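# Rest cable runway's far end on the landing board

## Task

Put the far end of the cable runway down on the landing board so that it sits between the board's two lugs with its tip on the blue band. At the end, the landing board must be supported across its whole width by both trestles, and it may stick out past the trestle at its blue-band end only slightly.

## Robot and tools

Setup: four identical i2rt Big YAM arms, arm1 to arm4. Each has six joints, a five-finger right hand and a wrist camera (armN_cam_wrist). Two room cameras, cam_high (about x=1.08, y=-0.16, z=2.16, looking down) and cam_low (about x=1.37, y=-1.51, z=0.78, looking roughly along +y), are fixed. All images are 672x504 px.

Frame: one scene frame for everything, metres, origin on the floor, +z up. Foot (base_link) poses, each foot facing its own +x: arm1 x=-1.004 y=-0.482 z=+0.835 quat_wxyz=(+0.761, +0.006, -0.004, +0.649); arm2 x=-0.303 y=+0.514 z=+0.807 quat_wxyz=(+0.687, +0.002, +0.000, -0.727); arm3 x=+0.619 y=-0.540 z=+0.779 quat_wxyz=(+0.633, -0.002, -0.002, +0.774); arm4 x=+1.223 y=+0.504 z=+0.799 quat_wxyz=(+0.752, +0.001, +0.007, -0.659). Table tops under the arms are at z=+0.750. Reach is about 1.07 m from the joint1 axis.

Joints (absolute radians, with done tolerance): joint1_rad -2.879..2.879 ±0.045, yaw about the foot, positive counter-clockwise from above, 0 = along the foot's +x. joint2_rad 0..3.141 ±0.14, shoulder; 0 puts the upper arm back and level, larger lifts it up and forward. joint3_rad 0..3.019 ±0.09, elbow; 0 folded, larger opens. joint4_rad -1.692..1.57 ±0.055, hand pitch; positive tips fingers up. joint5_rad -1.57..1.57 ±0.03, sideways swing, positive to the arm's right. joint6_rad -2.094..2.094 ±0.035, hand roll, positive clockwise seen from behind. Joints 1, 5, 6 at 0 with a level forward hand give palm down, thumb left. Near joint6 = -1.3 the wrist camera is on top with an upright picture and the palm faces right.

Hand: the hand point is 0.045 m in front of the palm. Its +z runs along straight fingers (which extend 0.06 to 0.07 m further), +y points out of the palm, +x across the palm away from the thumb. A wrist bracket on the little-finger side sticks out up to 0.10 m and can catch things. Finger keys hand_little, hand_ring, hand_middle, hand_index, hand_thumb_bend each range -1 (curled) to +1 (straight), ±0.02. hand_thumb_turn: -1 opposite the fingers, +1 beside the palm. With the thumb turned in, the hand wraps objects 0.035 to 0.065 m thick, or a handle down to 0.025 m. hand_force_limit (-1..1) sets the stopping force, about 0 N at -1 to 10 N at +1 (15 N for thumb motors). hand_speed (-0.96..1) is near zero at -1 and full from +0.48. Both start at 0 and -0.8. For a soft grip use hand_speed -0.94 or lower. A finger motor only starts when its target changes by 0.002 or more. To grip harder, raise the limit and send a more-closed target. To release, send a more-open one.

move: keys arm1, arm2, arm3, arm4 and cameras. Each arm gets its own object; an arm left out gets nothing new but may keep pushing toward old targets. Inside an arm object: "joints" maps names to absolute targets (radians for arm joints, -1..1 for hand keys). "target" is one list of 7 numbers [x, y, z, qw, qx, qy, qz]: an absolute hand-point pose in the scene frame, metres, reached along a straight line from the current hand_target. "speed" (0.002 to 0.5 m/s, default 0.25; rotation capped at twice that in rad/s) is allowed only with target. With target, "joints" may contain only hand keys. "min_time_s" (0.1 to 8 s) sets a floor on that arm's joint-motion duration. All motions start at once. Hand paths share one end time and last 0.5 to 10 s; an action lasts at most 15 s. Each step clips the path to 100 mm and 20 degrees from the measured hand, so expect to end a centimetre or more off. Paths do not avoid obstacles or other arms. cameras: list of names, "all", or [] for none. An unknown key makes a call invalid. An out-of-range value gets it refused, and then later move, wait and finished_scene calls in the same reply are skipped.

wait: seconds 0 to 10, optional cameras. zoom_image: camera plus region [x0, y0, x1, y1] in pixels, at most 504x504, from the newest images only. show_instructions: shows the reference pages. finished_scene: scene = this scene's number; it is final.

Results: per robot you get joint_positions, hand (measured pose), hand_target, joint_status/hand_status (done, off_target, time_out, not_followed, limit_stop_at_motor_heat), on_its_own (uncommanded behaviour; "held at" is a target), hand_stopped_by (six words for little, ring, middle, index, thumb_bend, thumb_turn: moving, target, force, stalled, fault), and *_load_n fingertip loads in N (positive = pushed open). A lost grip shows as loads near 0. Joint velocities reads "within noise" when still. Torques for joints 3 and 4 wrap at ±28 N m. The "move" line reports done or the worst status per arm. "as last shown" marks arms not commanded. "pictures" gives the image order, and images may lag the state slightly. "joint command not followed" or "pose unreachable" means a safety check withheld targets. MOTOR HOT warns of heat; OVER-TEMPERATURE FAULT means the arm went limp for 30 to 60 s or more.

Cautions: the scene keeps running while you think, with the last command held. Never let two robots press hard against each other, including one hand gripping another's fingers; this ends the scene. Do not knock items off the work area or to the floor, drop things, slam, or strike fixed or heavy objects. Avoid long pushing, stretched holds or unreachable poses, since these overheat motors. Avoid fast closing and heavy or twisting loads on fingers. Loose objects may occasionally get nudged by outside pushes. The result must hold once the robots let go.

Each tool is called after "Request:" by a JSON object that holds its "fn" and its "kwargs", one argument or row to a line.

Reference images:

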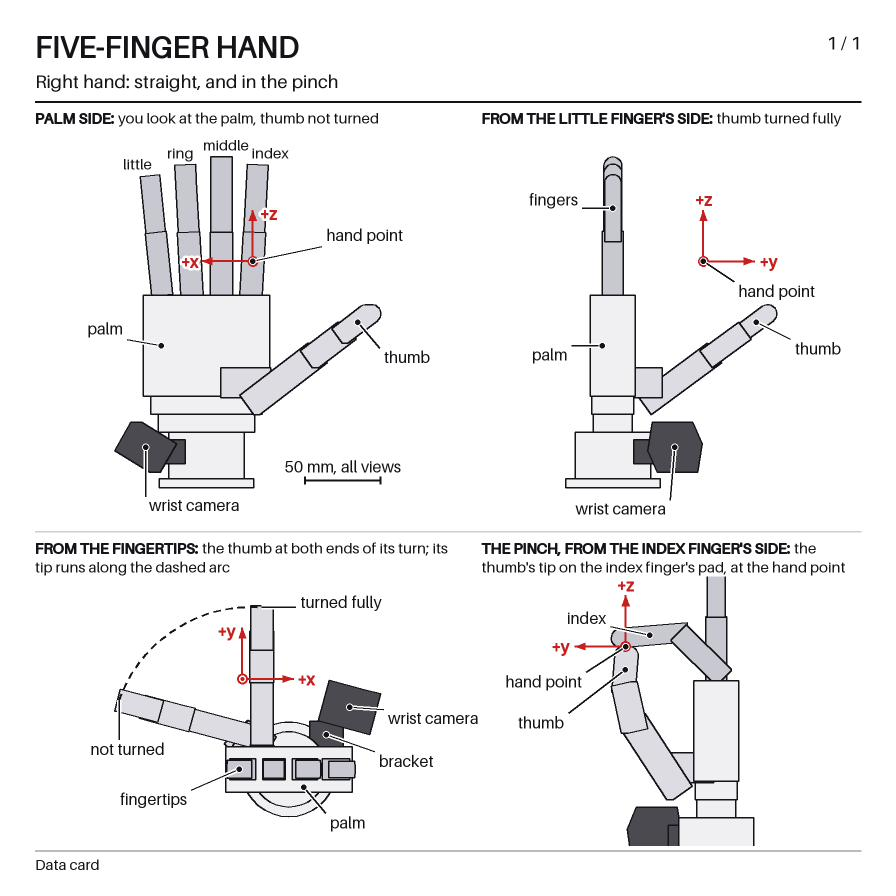

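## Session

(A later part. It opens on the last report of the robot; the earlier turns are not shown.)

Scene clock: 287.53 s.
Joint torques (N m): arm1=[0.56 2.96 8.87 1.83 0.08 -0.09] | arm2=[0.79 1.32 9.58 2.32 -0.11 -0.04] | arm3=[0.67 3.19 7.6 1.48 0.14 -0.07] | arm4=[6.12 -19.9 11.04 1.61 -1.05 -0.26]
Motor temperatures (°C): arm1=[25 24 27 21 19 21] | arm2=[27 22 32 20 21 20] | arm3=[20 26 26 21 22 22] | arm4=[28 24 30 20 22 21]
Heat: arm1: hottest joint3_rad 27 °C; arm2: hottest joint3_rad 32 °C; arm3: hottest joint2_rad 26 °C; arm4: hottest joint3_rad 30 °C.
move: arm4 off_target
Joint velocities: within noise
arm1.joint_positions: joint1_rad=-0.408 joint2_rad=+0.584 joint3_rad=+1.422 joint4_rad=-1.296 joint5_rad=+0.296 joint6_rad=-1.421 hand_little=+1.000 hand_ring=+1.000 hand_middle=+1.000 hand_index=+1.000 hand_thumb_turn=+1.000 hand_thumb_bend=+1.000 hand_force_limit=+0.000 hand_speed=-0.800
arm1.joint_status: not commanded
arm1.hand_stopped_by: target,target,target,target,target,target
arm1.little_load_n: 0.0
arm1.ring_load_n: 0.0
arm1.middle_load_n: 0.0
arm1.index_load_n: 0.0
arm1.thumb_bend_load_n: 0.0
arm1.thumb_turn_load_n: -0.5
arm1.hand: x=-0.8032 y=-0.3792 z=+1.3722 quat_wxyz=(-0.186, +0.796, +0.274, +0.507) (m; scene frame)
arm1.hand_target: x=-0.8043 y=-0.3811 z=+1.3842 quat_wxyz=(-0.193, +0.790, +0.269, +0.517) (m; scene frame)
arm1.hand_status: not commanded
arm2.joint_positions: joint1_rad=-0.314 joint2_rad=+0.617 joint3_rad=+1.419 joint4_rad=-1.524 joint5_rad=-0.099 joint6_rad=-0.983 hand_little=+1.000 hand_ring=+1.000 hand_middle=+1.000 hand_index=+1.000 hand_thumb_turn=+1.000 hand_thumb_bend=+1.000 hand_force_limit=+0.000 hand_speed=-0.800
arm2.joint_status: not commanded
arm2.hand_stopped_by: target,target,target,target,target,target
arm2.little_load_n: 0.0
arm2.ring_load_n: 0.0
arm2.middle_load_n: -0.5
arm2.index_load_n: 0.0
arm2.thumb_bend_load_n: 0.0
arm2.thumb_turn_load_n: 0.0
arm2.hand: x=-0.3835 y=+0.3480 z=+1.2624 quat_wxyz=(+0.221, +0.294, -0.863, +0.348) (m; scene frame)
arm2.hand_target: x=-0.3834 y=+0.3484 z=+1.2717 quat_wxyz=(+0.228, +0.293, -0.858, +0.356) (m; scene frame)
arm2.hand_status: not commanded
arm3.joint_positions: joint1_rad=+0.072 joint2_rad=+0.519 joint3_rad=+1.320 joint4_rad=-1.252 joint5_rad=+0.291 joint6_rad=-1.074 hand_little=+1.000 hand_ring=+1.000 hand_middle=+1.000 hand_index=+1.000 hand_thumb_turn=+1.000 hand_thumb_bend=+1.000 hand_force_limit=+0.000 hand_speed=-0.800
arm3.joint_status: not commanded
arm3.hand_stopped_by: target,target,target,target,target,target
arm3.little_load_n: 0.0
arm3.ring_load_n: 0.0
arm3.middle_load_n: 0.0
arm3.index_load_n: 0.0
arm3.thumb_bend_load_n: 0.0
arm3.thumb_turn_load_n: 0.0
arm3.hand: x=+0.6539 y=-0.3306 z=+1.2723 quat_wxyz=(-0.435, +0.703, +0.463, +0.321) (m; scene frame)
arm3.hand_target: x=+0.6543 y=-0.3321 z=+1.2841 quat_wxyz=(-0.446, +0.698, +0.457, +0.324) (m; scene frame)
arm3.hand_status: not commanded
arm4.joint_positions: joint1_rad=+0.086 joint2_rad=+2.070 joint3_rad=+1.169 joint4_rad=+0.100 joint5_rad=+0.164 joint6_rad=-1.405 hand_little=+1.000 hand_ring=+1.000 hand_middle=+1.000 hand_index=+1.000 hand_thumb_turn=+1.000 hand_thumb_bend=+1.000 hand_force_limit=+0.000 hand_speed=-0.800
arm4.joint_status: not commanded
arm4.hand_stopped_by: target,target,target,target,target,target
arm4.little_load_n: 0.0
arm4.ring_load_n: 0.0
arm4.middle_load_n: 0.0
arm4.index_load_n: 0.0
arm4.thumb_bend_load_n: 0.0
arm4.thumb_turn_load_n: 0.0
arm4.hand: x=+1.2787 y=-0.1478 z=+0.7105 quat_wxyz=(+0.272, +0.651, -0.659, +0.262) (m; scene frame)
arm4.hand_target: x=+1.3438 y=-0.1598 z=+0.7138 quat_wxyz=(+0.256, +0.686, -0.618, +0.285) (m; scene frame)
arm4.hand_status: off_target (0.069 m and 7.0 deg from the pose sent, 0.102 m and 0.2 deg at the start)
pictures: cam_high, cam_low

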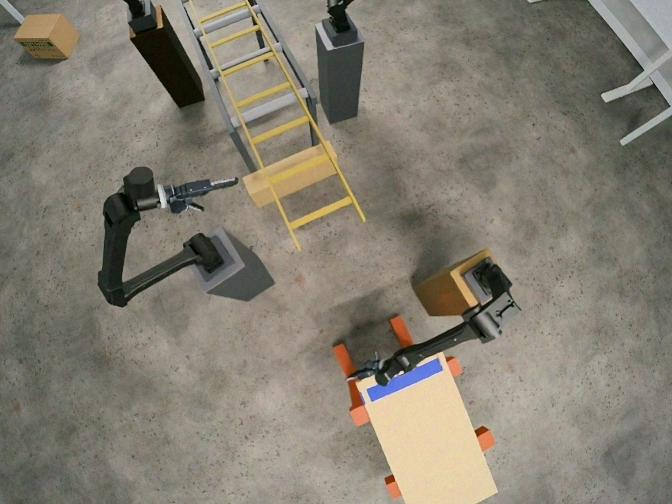

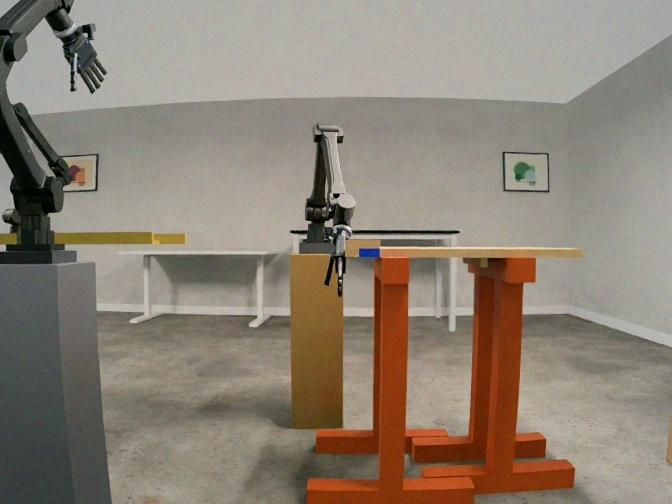

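Request:
{"fn": "move", "kwargs": {
  "arm4": {"target": [1.385, -0.168, 0.714, 0.2489, 0.6944, -0.6088, 0.2938], "speed": 0.1},
  "cameras": ["cam_high", "cam_low"]
}}

Request:
{"fn": "zoom_image", "kwargs": {
  "camera": "cam_high",
  "region": [300, 270, 540, 504]
}}

Scene clock: 293.70 s.
Joint torques (N m): arm1=[0.67 2.84 8.73 1.91 0.07 -0.07] | arm2=[0.79 1.32 9.58 2.32 -0.11 -0.04] | arm3=[0.62 3.25 7.61 1.5 0.14 -0.07] | arm4=[7.36 -20.25 11.19 1.63 -1.15 -0.31]
Motor temperatures (°C): arm1=[25 24 27 21 19 21] | arm2=[27 22 32 20 21 20] | arm3=[20 26 26 21 22 22] | arm4=[28 24 31 20 22 21]
Heat: arm1: hottest joint3_rad 27 °C; arm2: hottest joint3_rad 32 °C; arm3: hottest joint2_rad 26 °C; arm4: hottest joint3_rad 31 °C.
move: arm4 off_target
Joint velocities: within noise
arm1, arm2, arm3: as last shown
arm1.thumb_turn_load_n: 0.0
arm2.middle_load_n: 0.0
arm4.joint_positions: joint1_rad=+0.143 joint2_rad=+2.091 joint3_rad=+1.213 joint4_rad=+0.080 joint5_rad=+0.177 joint6_rad=-1.375 hand_little=+1.000 hand_ring=+1.000 hand_middle=+1.000 hand_index=+1.000 hand_thumb_turn=+1.000 hand_thumb_bend=+1.000 hand_force_limit=+0.000 hand_speed=-0.800
arm4.joint_status: not commanded
arm4.hand_stopped_by: target,target,target,target,target,target
arm4.little_load_n: 0.0
arm4.ring_load_n: 0.0
arm4.middle_load_n: 0.0
arm4.index_load_n: 0.0
arm4.thumb_bend_load_n: 0.0
arm4.thumb_turn_load_n: 0.0
arm4.hand: x=+1.3176 y=-0.1549 z=+0.7098 quat_wxyz=(+0.265, +0.657, -0.651, +0.270) (m; scene frame)
arm4.hand_target: x=+1.3835 y=-0.1630 z=+0.7155 quat_wxyz=(+0.249, +0.694, -0.609, +0.294) (m; scene frame)
arm4.hand_status: off_target (0.069 m and 7.3 deg from the pose sent, 0.108 m and 8.8 deg at the start; pose on its path clipped on 1 of 35 steps)
pictures: cam_high, cam_low

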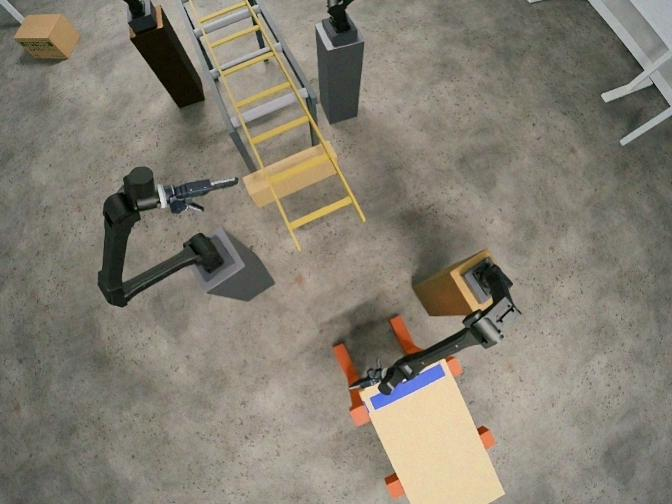

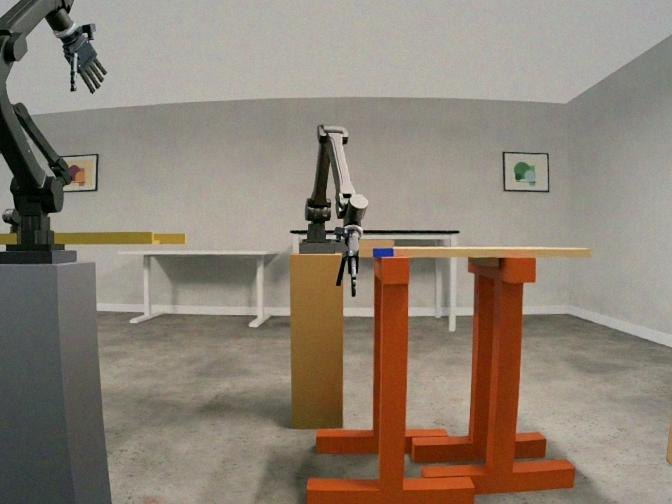

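Scaled by 2.100 from the camera's 672x504 image, which has a finer 960x720 frame.

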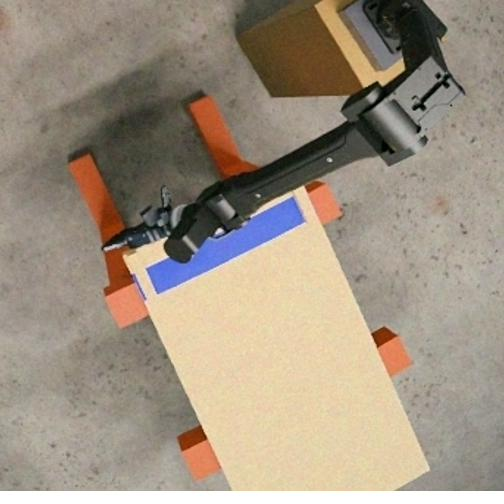

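Request:
{"fn": "move", "kwargs": {
  "arm4": {"target": [1.2, -0.10, 0.73, 0.2561, 0.6866, -0.6182, 0.2844], "speed": 0.25},
  "cameras": ["cam_high", "cam_low"]
}}

Request:
{"fn": "zoom_image", "kwargs": {
  "camera": "cam_high",
  "region": [300, 300, 540, 504]
}}

Request:
{"fn": "zoom_image", "kwargs": {
  "camera": "cam_low",
  "region": [300, 200, 620, 300]
}}

Scene clock: 304.73 s.
Joint torques (N m): arm1=[0.5 3.14 8.65 1.87 0.07 -0.07] | arm2=[0.79 1.32 9.58 2.33 -0.1 -0.04] | arm3=[0.67 3.14 7.61 1.5 0.14 -0.08] | arm4=[0.73 -19.43 5.26 2.99 -0.07 -0.11]
Motor temperatures (°C): arm1=[25 24 27 21 19 21] | arm2=[27 22 32 20 21 20] | arm3=[20 25 26 21 22 22] | arm4=[28 26 31 20 22 21]
Heat: arm1: hottest joint3_rad 27 °C; arm2: hottest joint3_rad 32 °C; arm3: hottest joint3_rad 26 °C; arm4: hottest joint3_rad 31 °C.
move: arm4 off_target
Joint velocities: within noise
arm1, arm2, arm3: as last shown
arm1.thumb_bend_load_n: 0.5
arm4.joint_positions: joint1_rad=-0.090 joint2_rad=+1.937 joint3_rad=+0.954 joint4_rad=+0.178 joint5_rad=-0.042 joint6_rad=-1.594 hand_little=+1.000 hand_ring=+1.000 hand_middle=+1.000 hand_index=+1.000 hand_thumb_turn=+1.000 hand_thumb_bend=+1.000 hand_force_limit=+0.000 hand_speed=-0.800
arm4.joint_status: not commanded
arm4.hand_stopped_by: target,target,target,target,target,target
arm4.little_load_n: 0.0
arm4.ring_load_n: 0.0
arm4.middle_load_n: 0.0
arm4.index_load_n: 0.0
arm4.thumb_bend_load_n: 0.0
arm4.thumb_turn_load_n: 0.0
arm4.hand: x=+1.1938 y=-0.0958 z=+0.7198 quat_wxyz=(+0.247, +0.684, -0.629, +0.274) (m; scene frame)
arm4.hand_target: x=+1.2000 y=-0.1001 z=+0.7301 quat_wxyz=(+0.256, +0.687, -0.618, +0.284) (m; scene frame)
arm4.hand_status: off_target (0.013 m and 2.0 deg from the pose sent, 0.132 m and 5.4 deg at the start)
pictures: cam_high, cam_low

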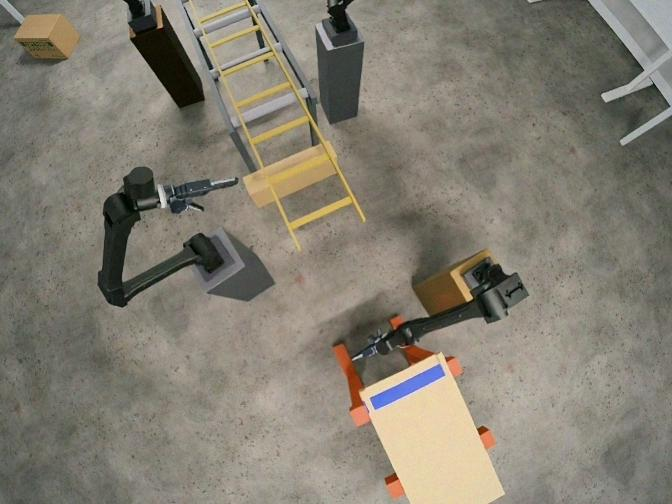

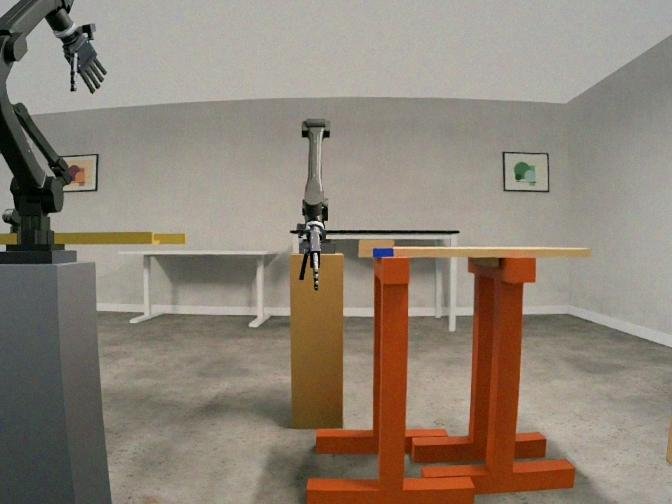

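Scaled by 2.100 from the camera's 672x504 image, which has a finer 960x720 frame.

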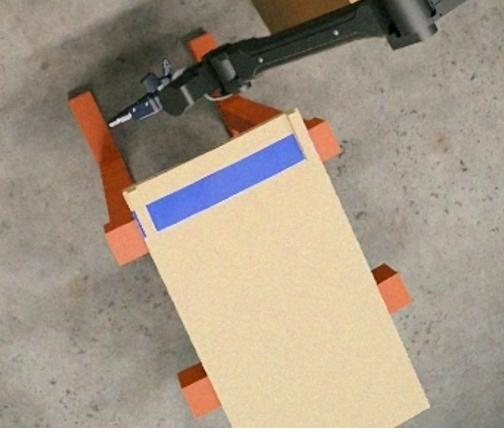

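Scaled by 1.575 from the camera's 672x504 image, which has a finer 960x720 frame.

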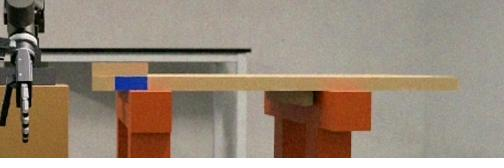

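Request:
{"fn": "move", "kwargs": {
  "arm4": {"target": [1.10, 0.05, 1.05, 0.2706, 0.6533, -0.6533, 0.2706], "speed": 0.4},
  "cameras": ["arm3_cam_wrist", "cam_high", "arm4_cam_wrist"]
}}

Request:
{"fn": "zoom_image", "kwargs": {
  "camera": "cam_high",
  "region": [270, 150, 400, 260]
}}

Request:
{"fn": "zoom_image", "kwargs": {
  "camera": "arm3_cam_wrist",
  "region": [160, 140, 460, 360]
}}

Scene clock: 332.10 s.
Joint torques (N m): arm1=[-0.09 3.14 8.51 1.84 0.07 -0.1] | arm2=[0.73 1.32 9.57 2.32 -0.1 -0.04] | arm3=[0.67 3.19 7.6 1.48 0.14 -0.07] | arm4=[0.5 -7.06 14.04 1.74 -0.18 -0.12]
Motor temperatures (°C): arm1=[25 24 27 21 19 21] | arm2=[27 22 32 20 21 20] | arm3=[20 25 26 21 22 22] | arm4=[27 26 29 20 22 21]
Heat: arm1: hottest joint3_rad 27 °C; arm2: hottest joint3_rad 32 °C; arm3: hottest joint3_rad 26 °C; arm4: hottest joint3_rad 29 °C.
move: arm4 off_target
Joint velocities: within noise
arm1, arm2, arm3: as last shown
arm1.thumb_bend_load_n: 0.0
arm2.thumb_bend_load_n: -0.5
arm2.thumb_turn_load_n: -0.5
arm4.joint_positions: joint1_rad=-0.320 joint2_rad=+1.079 joint3_rad=+0.962 joint4_rad=-0.685 joint5_rad=-0.142 joint6_rad=-1.693 hand_little=+1.000 hand_ring=+1.000 hand_middle=+1.000 hand_index=+1.000 hand_thumb_turn=+1.000 hand_thumb_bend=+1.000 hand_force_limit=+0.000 hand_speed=-0.800
arm4.joint_status: not commanded
arm4.hand_stopped_by: target,target,target,target,target,target
arm4.little_load_n: 0.0
arm4.ring_load_n: 0.0
arm4.middle_load_n: 0.0
arm4.index_load_n: 0.0
arm4.thumb_bend_load_n: 0.0
arm4.thumb_turn_load_n: 0.0
arm4.hand: x=+1.1042 y=+0.0598 z=+1.0331 quat_wxyz=(+0.263, +0.654, -0.658, +0.267) (m; scene frame)
arm4.hand_target: x=+1.1001 y=+0.0505 z=+1.0500 quat_wxyz=(+0.271, +0.653, -0.653, +0.271) (m; scene frame)
arm4.hand_status: off_target (0.020 m and 1.1 deg from the pose sent, 0.373 m and 5.2 deg at the start)
pictures: arm3_cam_wrist, arm4_cam_wrist, cam_high
camera_calibration:
arm4_cam_wrist: T_world_to_cam=[[-0.973375, -0.162419, 0.161745, 0.919461], [-0.191279, 0.96438, -0.182712, 0.342462], [-0.126308, -0.208786, -0.96977, 1.26672], [0, 0, 0, 1]] pos_world=[1.12048, 0.0835487, 1.14228]

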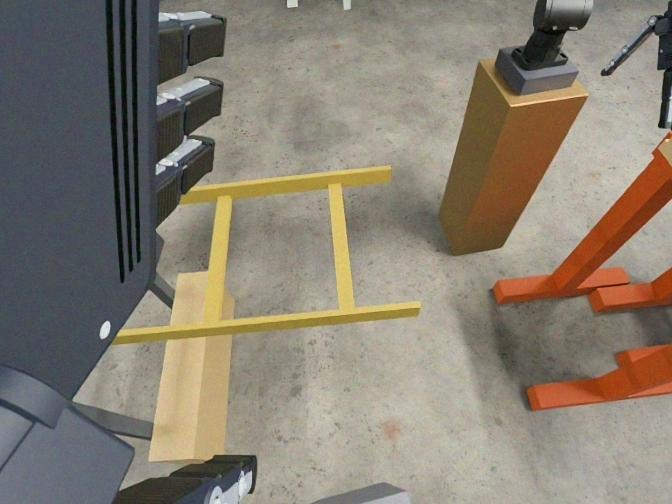

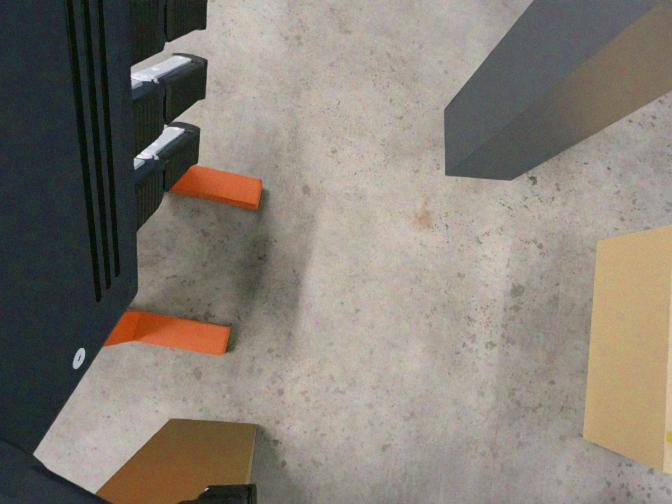

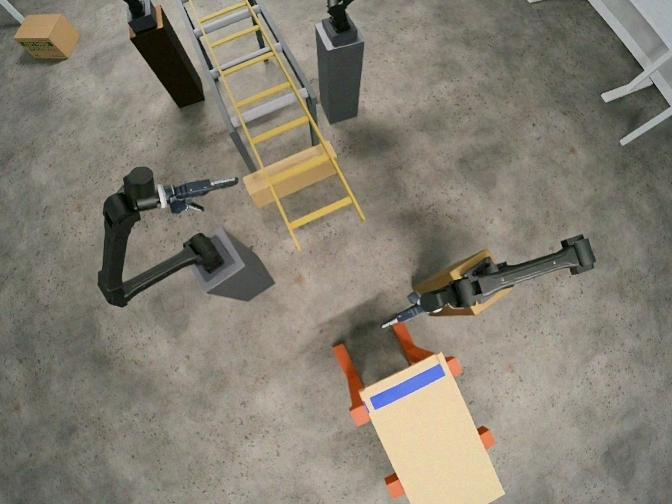

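Scaled by 3.877 from the camera's 672x504 image, which has a finer 960x720 frame.

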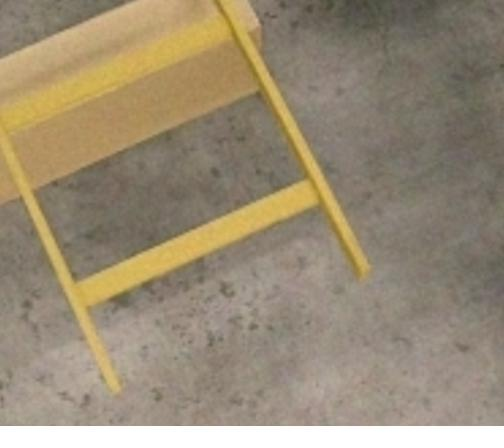

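Scaled by 1.680 from the camera's 672x504 image, which has a finer 960x720 frame.

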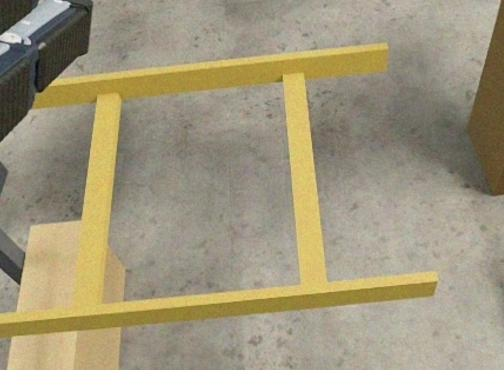

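Request:
{"fn": "move", "kwargs": {
  "arm4": {"joints": {"joint1_rad": -0.9, "joint5_rad": 0.0, "joint6_rad": 0.8, "joint4_rad": -1.1, "hand_speed": 0.2, "hand_thumb_turn": -1.0}, "min_time_s": 2.5},
  "cameras": ["arm4_cam_wrist", "cam_high"]
}}

Scene clock: 373.13 s.
Joint torques (N m): arm1=[0.03 3.14 8.69 1.7 0.05 -0.08] | arm2=[0.73 1.32 9.58 2.33 -0.11 -0.04] | arm3=[0.67 3.19 7.6 1.5 0.14 -0.07] | arm4=[0.44 -5.66 13.45 0.85 0.13 0.18]
Motor temperatures (°C): arm1=[24 24 27 21 19 21] | arm2=[27 22 32 20 21 20] | arm3=[20 25 26 20 22 22] | arm4=[27 25 36 20 22 21]
Heat: arm1: hottest joint3_rad 27 °C; arm2: hottest joint3_rad 32 °C; arm3: hottest joint3_rad 26 °C; arm4: hottest joint3_rad 36 °C.
move: arm4 done
Joint velocities: within noise
arm1, arm2, arm3: as last shown
arm2.thumb_bend_load_n: 0.0
arm2.thumb_turn_load_n: 0.0
arm4.joint_positions: joint1_rad=-0.893 joint2_rad=+1.079 joint3_rad=+0.962 joint4_rad=-1.087 joint5_rad=-0.002 joint6_rad=+0.790 hand_little=+1.000 hand_ring=+1.000 hand_middle=+1.000 hand_index=+1.000 hand_thumb_turn=-1.000 hand_thumb_bend=+1.000 hand_force_limit=+0.000 hand_speed=+0.200
arm4.joint_status: all done
arm4.hand_stopped_by: target,target,target,target,target,target
arm4.little_load_n: 0.0
arm4.ring_load_n: 0.0
arm4.middle_load_n: -0.5
arm4.index_load_n: 0.0
arm4.thumb_bend_load_n: 0.0
arm4.thumb_turn_load_n: 0.0
arm4.hand: x=+1.0236 y=+0.1978 z=+0.9917 quat_wxyz=(+0.003, -0.688, -0.703, +0.181) (m; scene frame)
arm4.hand_target: x=+1.0137 y=+0.1915 z=+1.0068 quat_wxyz=(+0.004, -0.693, -0.696, +0.191) (m; scene frame)
arm4.hand_status: not commanded
pictures: arm4_cam_wrist, cam_high
camera_calibration:
arm4_cam_wrist: T_world_to_cam=[[0.927403, 0.219402, -0.302963, -0.69016], [0.369726, -0.660645, 0.653338, -0.895548], [-0.0568071, -0.717921, -0.693803, 1.00127], [0, 0, 0, 1]] pos_world=[1.02804, 0.278616, 1.07069]

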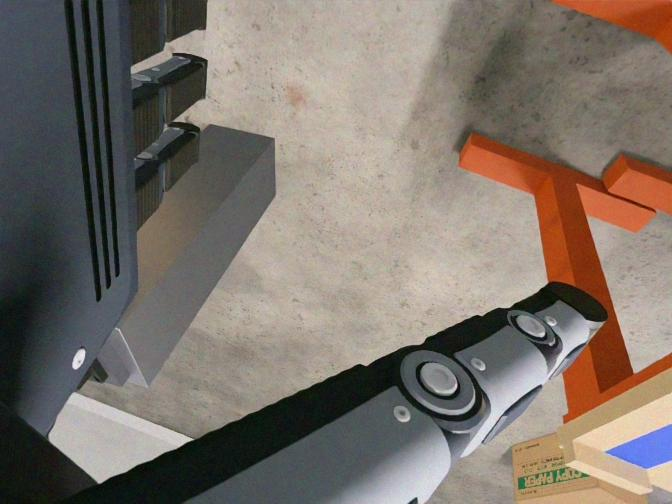

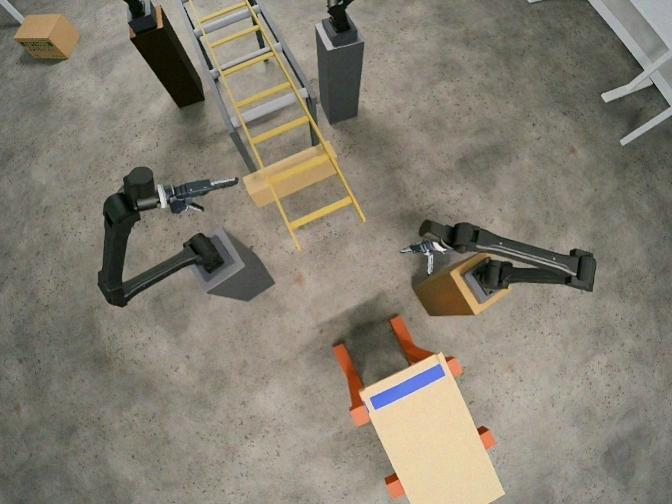

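Request:
{"fn": "move", "kwargs": {
  "arm4": {"target": [0.686, -0.052, 0.95, 0.153, -0.690, -0.690, 0.153], "speed": 0.35},
  "cameras": ["arm4_cam_wrist", "cam_high", "arm3_cam_wrist"]
}}

Scene clock: 383.50 s.
Joint torques (N m): arm1=[0.44 3.43 8.65 1.95 0.06 -0.04] | arm2=[0.79 1.32 9.58 2.33 -0.1 -0.04] | arm3=[0.67 3.19 7.6 1.5 0.14 -0.07] | arm4=[-0.09 -26.29 14.22 0.79 0.36 -0.11]
Motor temperatures (°C): arm1=[24 24 27 21 19 21] | arm2=[27 22 32 20 21 20] | arm3=[20 25 26 20 22 22] | arm4=[27 25 36 20 21 21]
Heat: arm1: hottest joint3_rad 27 °C; arm2: hottest joint3_rad 32 °C; arm3: hottest joint3_rad 26 °C; arm4: hottest joint3_rad 36 °C.
move: arm4 off_target
Joint velocities: within noise
arm1, arm2, arm3: as last shown
arm4.joint_positions: joint1_rad=-0.896 joint2_rad=+2.311 joint3_rad=+2.437 joint4_rad=-1.407 joint5_rad=+0.291 joint6_rad=+0.759 hand_little=+1.000 hand_ring=+1.000 hand_middle=+1.000 hand_index=+1.000 hand_thumb_turn=-1.000 hand_thumb_bend=+1.000 hand_force_limit=+0.000 hand_speed=+0.200
arm4.joint_status: not commanded
arm4.hand_stopped_by: target,target,target,target,target,target
arm4.little_load_n: 0.0
arm4.ring_load_n: 0.0
arm4.middle_load_n: 0.0
arm4.index_load_n: 0.0
arm4.thumb_bend_load_n: 0.0
arm4.thumb_turn_load_n: 0.0
arm4.hand: x=+0.6985 y=-0.0520 z=+0.9368 quat_wxyz=(+0.151, -0.690, -0.694, +0.142) (m; scene frame)
arm4.hand_target: x=+0.6865 y=-0.0515 z=+0.9500 quat_wxyz=(+0.153, -0.690, -0.690, +0.154) (m; scene frame)
arm4.hand_status: off_target (0.018 m and 1.4 deg from the pose sent, 0.422 m and 17.6 deg at the start)
pictures: arm3_cam_wrist, arm4_cam_wrist, cam_high
camera_calibration:
arm4_cam_wrist: T_world_to_cam=[[0.890455, 0.245159, -0.383389, -0.248033], [0.399978, -0.823448, 0.40243, -0.699082], [-0.217042, -0.511693, -0.831302, 1.01671], [0, 0, 0, 1]] pos_world=[0.721149, 0.00539435, 1.03143]

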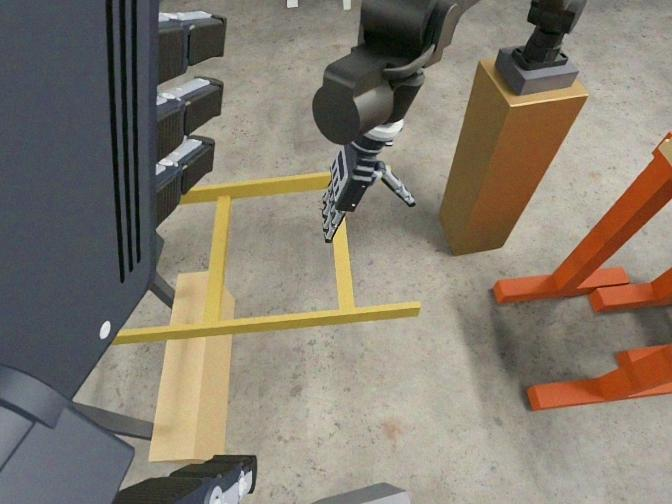

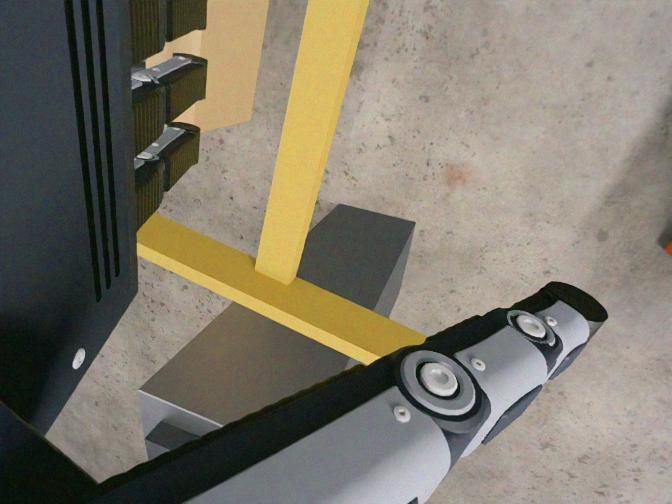

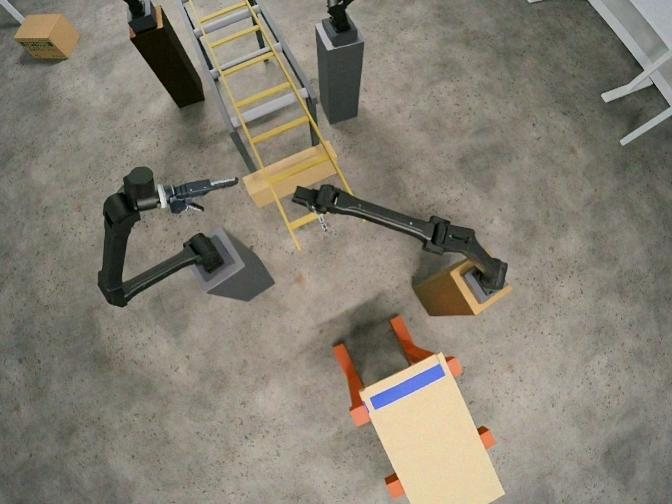

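Request:
{"fn": "move", "kwargs": {
  "arm4": {"target": [0.638, -0.055, 0.875, 0.153, -0.690, -0.690, 0.153], "speed": 0.2},
  "cameras": ["arm4_cam_wrist", "arm3_cam_wrist", "cam_low"]
}}

Scene clock: 410.93 s.
Joint torques (N m): arm1=[-0.32 3.43 8.7 1.94 0.1 -0.09] | arm2=[0.73 1.32 9.58 2.33 -0.11 -0.04] | arm3=[0.62 3.19 7.6 1.5 0.14 -0.07] | arm4=[-0.26 -29.74 14.6 0.69 0.13 -0.12]
Motor temperatures (°C): arm1=[24 24 27 21 19 21] | arm2=[26 21 32 20 21 20] | arm3=[20 25 26 20 22 22] | arm4=[27 29 38 20 22 21]
Heat: arm1: hottest joint3_rad 27 °C; arm2: hottest joint3_rad 32 °C; arm3: hottest joint3_rad 26 °C; arm4: hottest joint3_rad 38 °C.
move: arm4 off_target
Joint velocities: within noise
arm1, arm2, arm3: as last shown
arm4.joint_positions: joint1_rad=-0.946 joint2_rad=+2.476 joint3_rad=+2.529 joint4_rad=-1.336 joint5_rad=+0.283 joint6_rad=+0.719 hand_little=+1.000 hand_ring=+1.000 hand_middle=+1.000 hand_index=+1.000 hand_thumb_turn=-1.000 hand_thumb_bend=+1.000 hand_force_limit=+0.000 hand_speed=+0.200
arm4.joint_status: not commanded
arm4.hand_stopped_by: target,target,target,target,target,target
arm4.little_load_n: 0.0
arm4.ring_load_n: 0.0
arm4.middle_load_n: 0.0
arm4.index_load_n: 0.0
arm4.thumb_bend_load_n: 0.0
arm4.thumb_turn_load_n: 0.0
arm4.hand: x=+0.6467 y=-0.0474 z=+0.8554 quat_wxyz=(+0.153, -0.693, -0.691, +0.134) (m; scene frame)
arm4.hand_target: x=+0.6388 y=-0.0543 z=+0.8750 quat_wxyz=(+0.153, -0.690, -0.690, +0.154) (m; scene frame)
arm4.hand_status: off_target (0.023 m and 2.2 deg from the pose sent, 0.087 m and 1.4 deg at the start)
pictures: arm3_cam_wrist, arm4_cam_wrist, cam_low
camera_calibration:
arm4_cam_wrist: T_world_to_cam=[[0.89625, 0.239291, -0.373465, -0.246824], [0.387138, -0.832953, 0.395364, -0.627928], [-0.216472, -0.498927, -0.839173, 0.947181], [0, 0, 0, 1]] pos_world=[0.669349, 0.00860251, 0.950929]

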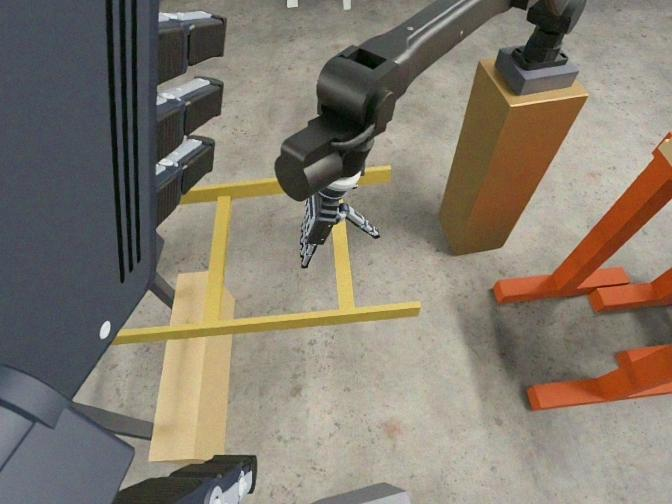

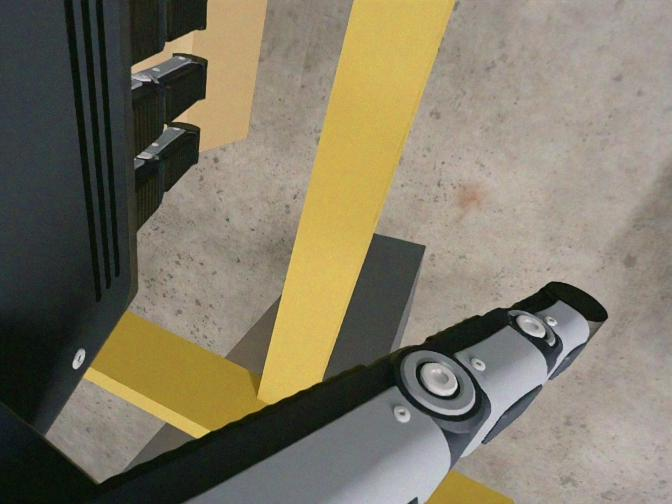

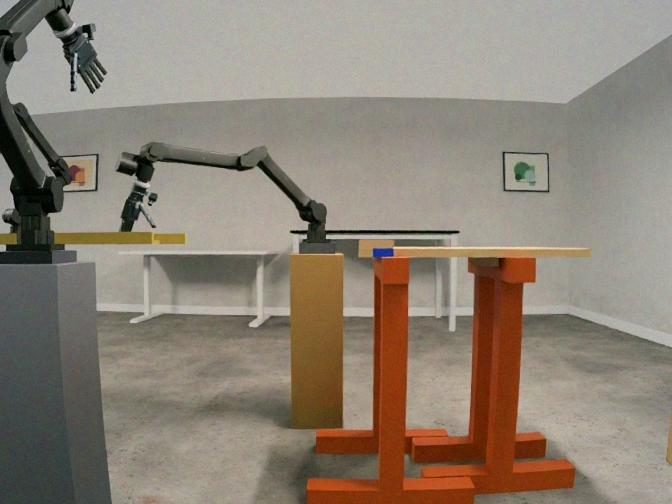

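Request:
{"fn": "move", "kwargs": {
  "arm4": {"target": [0.648, -0.058, 0.835, 0.153, -0.690, -0.690, 0.170], "speed": 0.12},
  "cameras": ["arm4_cam_wrist", "arm3_cam_wrist", "cam_low"]
}}

Request:
{"fn": "zoom_image", "kwargs": {
  "camera": "arm3_cam_wrist",
  "region": [240, 150, 460, 350]
}}

Request:
{"fn": "zoom_image", "kwargs": {
  "camera": "cam_low",
  "region": [60, 130, 260, 280]
}}

Scene clock: 447.30 s.
Joint torques (N m): arm1=[0.03 3.19 8.58 1.98 0.09 -0.06] | arm2=[0.73 1.32 9.57 2.33 -0.11 -0.04] | arm3=[0.67 3.19 7.61 1.48 0.14 -0.07] | arm4=[0.73 -32.85 9.02 2.09 0.22 -0.08]
Motor temperatures (°C): arm1=[24 24 27 21 19 21] | arm2=[26 21 33 20 21 20] | arm3=[20 25 26 20 22 22] | arm4=[27 33 35 20 21 21]
Heat: arm1: hottest joint3_rad 27 °C; arm2: hottest joint3_rad 33 °C; arm3: hottest joint3_rad 26 °C; arm4: hottest joint3_rad 35 °C.
move: arm4 off_target
Joint velocities: within noise
arm1, arm2, arm3: as last shown
arm3.little_load_n: 0.5
arm3.thumb_turn_load_n: -0.5
arm4.joint_positions: joint1_rad=-0.946 joint2_rad=+2.436 joint3_rad=+2.346 joint4_rad=-1.159 joint5_rad=+0.283 joint6_rad=+0.719 hand_little=+1.000 hand_ring=+1.000 hand_middle=+1.000 hand_index=+1.000 hand_thumb_turn=-1.000 hand_thumb_bend=+1.000 hand_force_limit=+0.000 hand_speed=+0.200
arm4.joint_status: not commanded
arm4.hand_stopped_by: target,target,target,target,target,target
arm4.little_load_n: 0.0
arm4.ring_load_n: 0.0
arm4.middle_load_n: 0.0
arm4.index_load_n: 0.0
arm4.thumb_bend_load_n: 0.0
arm4.thumb_turn_load_n: 0.0
arm4.hand: x=+0.6458 y=-0.0476 z=+0.8167 quat_wxyz=(+0.153, -0.693, -0.688, +0.151) (m; scene frame)
arm4.hand_target: x=+0.6482 y=-0.0579 z=+0.8351 quat_wxyz=(+0.153, -0.689, -0.688, +0.169) (m; scene frame)
arm4.hand_status: off_target (0.021 m and 2.2 deg from the pose sent, 0.023 m and 4.1 deg at the start)
pictures: arm3_cam_wrist, arm4_cam_wrist, cam_low
camera_calibration:
arm4_cam_wrist: T_world_to_cam=[[0.886368, 0.230402, -0.401581, -0.231323], [0.397592, -0.82322, 0.405251, -0.626832], [-0.237219, -0.518867, -0.821282, 0.912258], [0, 0, 0, 1]] pos_world=[0.670665, 0.0106172, 0.910351]

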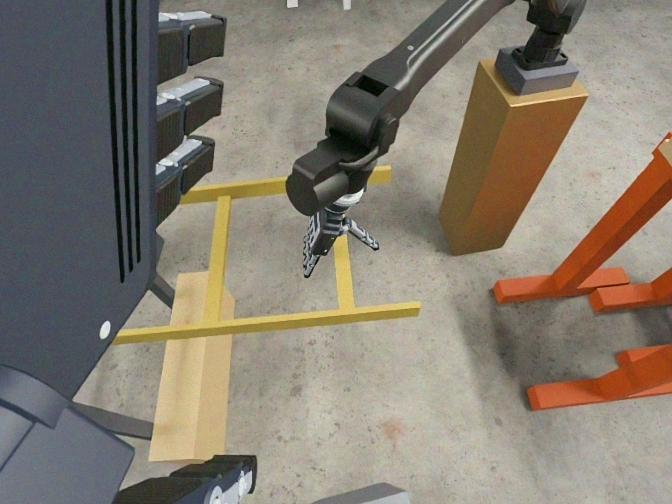

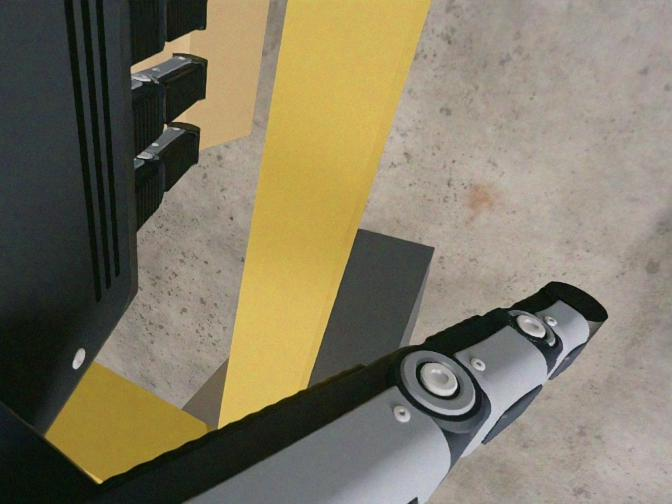

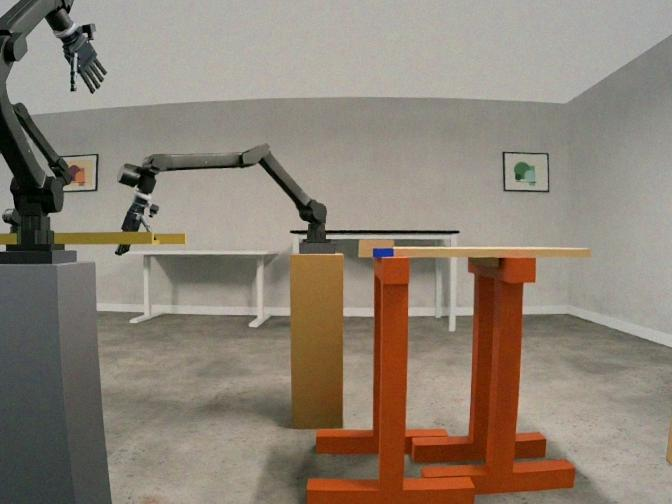

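Scaled by 2.291 from the camera's 672x504 image, which has a finer 960x720 frame.

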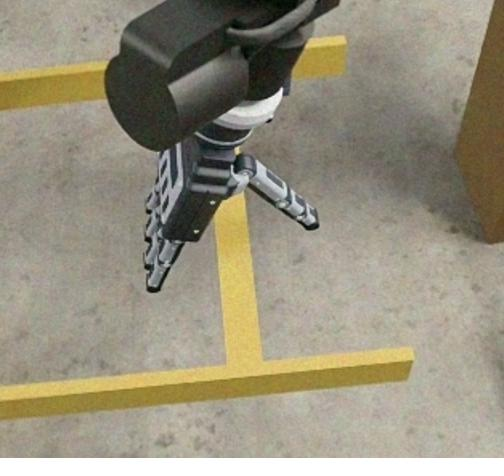

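Scaled by 2.520 from the camera's 672x504 image, which has a finer 960x720 frame.

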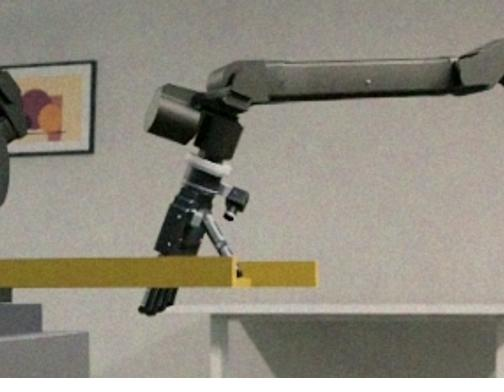

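Request:
{"fn": "move", "kwargs": {
  "arm4": {"target": [0.664, -0.058, 0.825, 0.153, -0.690, -0.690, 0.170], "speed": 0.12},
  "cameras": ["arm4_cam_wrist", "arm3_cam_wrist", "cam_low"]
}}

Request:
{"fn": "zoom_image", "kwargs": {
  "camera": "cam_low",
  "region": [60, 130, 260, 280]
}}

Scene clock: 464.30 s.
Joint torques (N m): arm1=[0.26 2.78 8.64 1.88 0.07 -0.11] | arm2=[0.79 1.32 9.58 2.33 -0.1 -0.04] | arm3=[0.67 3.19 7.6 1.5 0.14 -0.07] | arm4=[1.03 -31.85 8.29 2.15 0.39 0.01]
Motor temperatures (°C): arm1=[24 24 27 21 19 21] | arm2=[26 21 33 20 21 20] | arm3=[20 25 26 20 22 22] | arm4=[27 31 35 20 21 21]
Heat: arm1: hottest joint3_rad 27 °C; arm2: hottest joint3_rad 33 °C; arm3: hottest joint3_rad 26 °C; arm4: hottest joint3_rad 35 °C.
move: arm4 off_target
Joint velocities: within noise
arm1.joint_positions: joint1_rad=-0.408 joint2_rad=+0.584 joint3_rad=+1.422 joint4_rad=-1.296 joint5_rad=+0.296 joint6_rad=-1.421 hand_little=+1.000 hand_ring=+1.000 hand_middle=+1.000 hand_index=+1.000 hand_thumb_turn=+1.000 hand_thumb_bend=+1.000 hand_force_limit=+0.000 hand_speed=-0.800
arm1.joint_status: not commanded
arm1.hand_stopped_by: target,target,target,target,target,target
arm1.little_load_n: 0.0
arm1.ring_load_n: 0.5
arm1.middle_load_n: 0.0
arm1.index_load_n: 0.0
arm1.thumb_bend_load_n: 0.0
arm1.thumb_turn_load_n: 0.5
arm1.hand: x=-0.8032 y=-0.3792 z=+1.3722 quat_wxyz=(-0.186, +0.796, +0.274, +0.507) (m; scene frame)
arm1.hand_target: x=-0.8043 y=-0.3811 z=+1.3842 quat_wxyz=(-0.193, +0.790, +0.269, +0.517) (m; scene frame)
arm1.hand_status: not commanded
arm2.joint_positions: joint1_rad=-0.314 joint2_rad=+0.617 joint3_rad=+1.419 joint4_rad=-1.524 joint5_rad=-0.099 joint6_rad=-0.983 hand_little=+1.000 hand_ring=+1.000 hand_middle=+1.000 hand_index=+1.000 hand_thumb_turn=+1.000 hand_thumb_bend=+1.000 hand_force_limit=+0.000 hand_speed=-0.800
arm2.joint_status: not commanded
arm2.hand_stopped_by: target,target,target,target,target,target
arm2.little_load_n: 0.0
arm2.ring_load_n: 0.0
arm2.middle_load_n: 0.0
arm2.index_load_n: 0.0
arm2.thumb_bend_load_n: 0.0
arm2.thumb_turn_load_n: 0.0
arm2.hand: x=-0.3835 y=+0.3480 z=+1.2624 quat_wxyz=(+0.221, +0.294, -0.863, +0.348) (m; scene frame)
arm2.hand_target: x=-0.3834 y=+0.3484 z=+1.2717 quat_wxyz=(+0.228, +0.293, -0.858, +0.356) (m; scene frame)
arm2.hand_status: not commanded
arm3.joint_positions: joint1_rad=+0.072 joint2_rad=+0.519 joint3_rad=+1.320 joint4_rad=-1.252 joint5_rad=+0.291 joint6_rad=-1.074 hand_little=+1.000 hand_ring=+1.000 hand_middle=+1.000 hand_index=+1.000 hand_thumb_turn=+1.000 hand_thumb_bend=+1.000 hand_force_limit=+0.000 hand_speed=-0.800
arm3.joint_status: not commanded
arm3.hand_stopped_by: target,target,target,target,target,target
arm3.little_load_n: 0.0
arm3.ring_load_n: 0.0
arm3.middle_load_n: 0.0
arm3.index_load_n: -0.5
arm3.thumb_bend_load_n: 0.0
arm3.thumb_turn_load_n: 0.0
arm3.hand: x=+0.6539 y=-0.3306 z=+1.2723 quat_wxyz=(-0.435, +0.703, +0.463, +0.321) (m; scene frame)
arm3.hand_target: x=+0.6543 y=-0.3321 z=+1.2841 quat_wxyz=(-0.446, +0.698, +0.457, +0.324) (m; scene frame)
arm3.hand_status: not commanded
arm4.joint_positions: joint1_rad=-0.929 joint2_rad=+2.397 joint3_rad=+2.248 joint4_rad=-1.103 joint5_rad=+0.284 joint6_rad=+0.723 hand_little=+1.000 hand_ring=+1.000 hand_middle=+1.000 hand_index=+1.000 hand_thumb_turn=-1.000 hand_thumb_bend=+1.000 hand_force_limit=+0.000 hand_speed=+0.200
arm4.joint_status: not commanded
arm4.hand_stopped_by: target,target,target,target,target,target
arm4.little_load_n: 0.0
arm4.ring_load_n: 0.5
arm4.middle_load_n: 0.0
arm4.index_load_n: 0.0
arm4.thumb_bend_load_n: 0.0
arm4.thumb_turn_load_n: 0.0
arm4.hand: x=+0.6632 y=-0.0498 z=+0.8069 quat_wxyz=(+0.152, -0.688, -0.693, +0.151) (m; scene frame)
arm4.hand_target: x=+0.6640 y=-0.0578 z=+0.8249 quat_wxyz=(+0.152, -0.689, -0.688, +0.169) (m; scene frame)
arm4.hand_status: off_target (0.020 m and 2.2 deg from the pose sent, 0.023 m and 2.2 deg at the start)
pictures: arm3_cam_wrist, arm4_cam_wrist, cam_low
camera_calibration:
arm4_cam_wrist: T_world_to_cam=[[0.883524, 0.242886, -0.400489, -0.248621], [0.40843, -0.818068, 0.404907, -0.638261], [-0.229281, -0.521317, -0.821985, 0.90243], [0, 0, 0, 1]] pos_world=[0.687258, 0.00869832, 0.90065]

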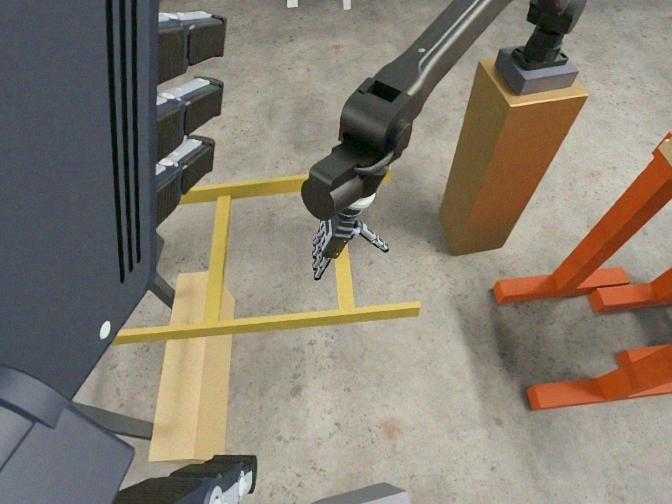

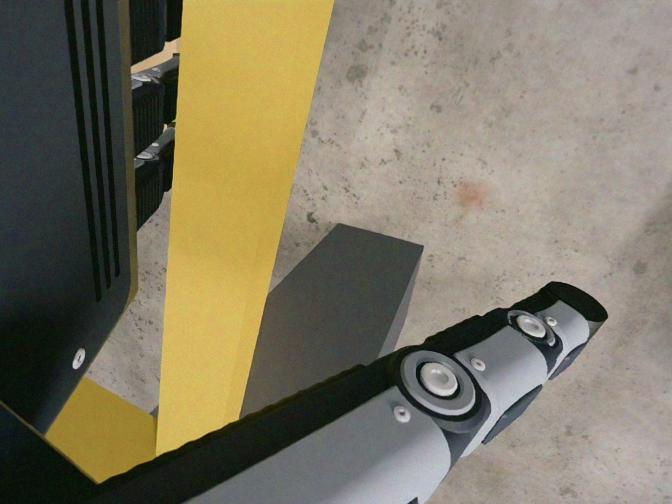

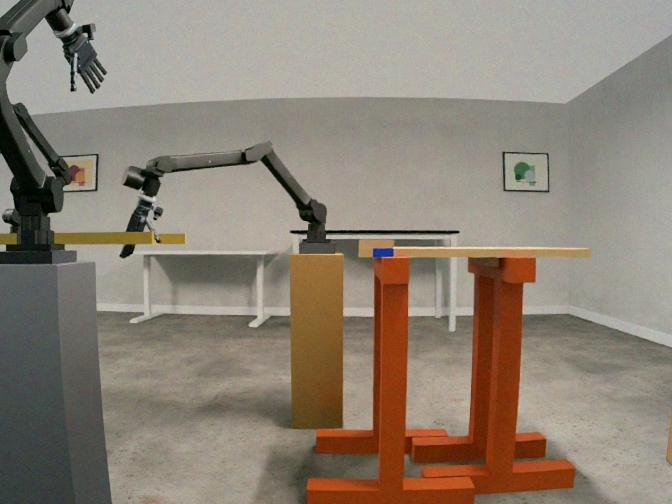

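Scaled by 2.520 from the camera's 672x504 image, which has a finer 960x720 frame.

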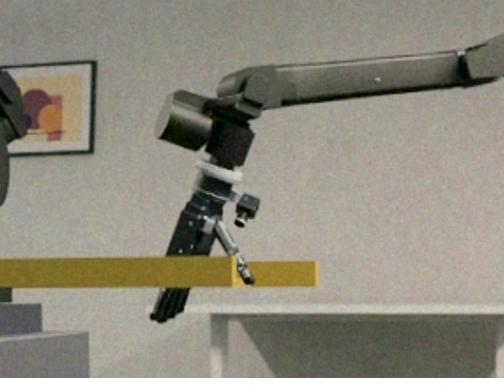

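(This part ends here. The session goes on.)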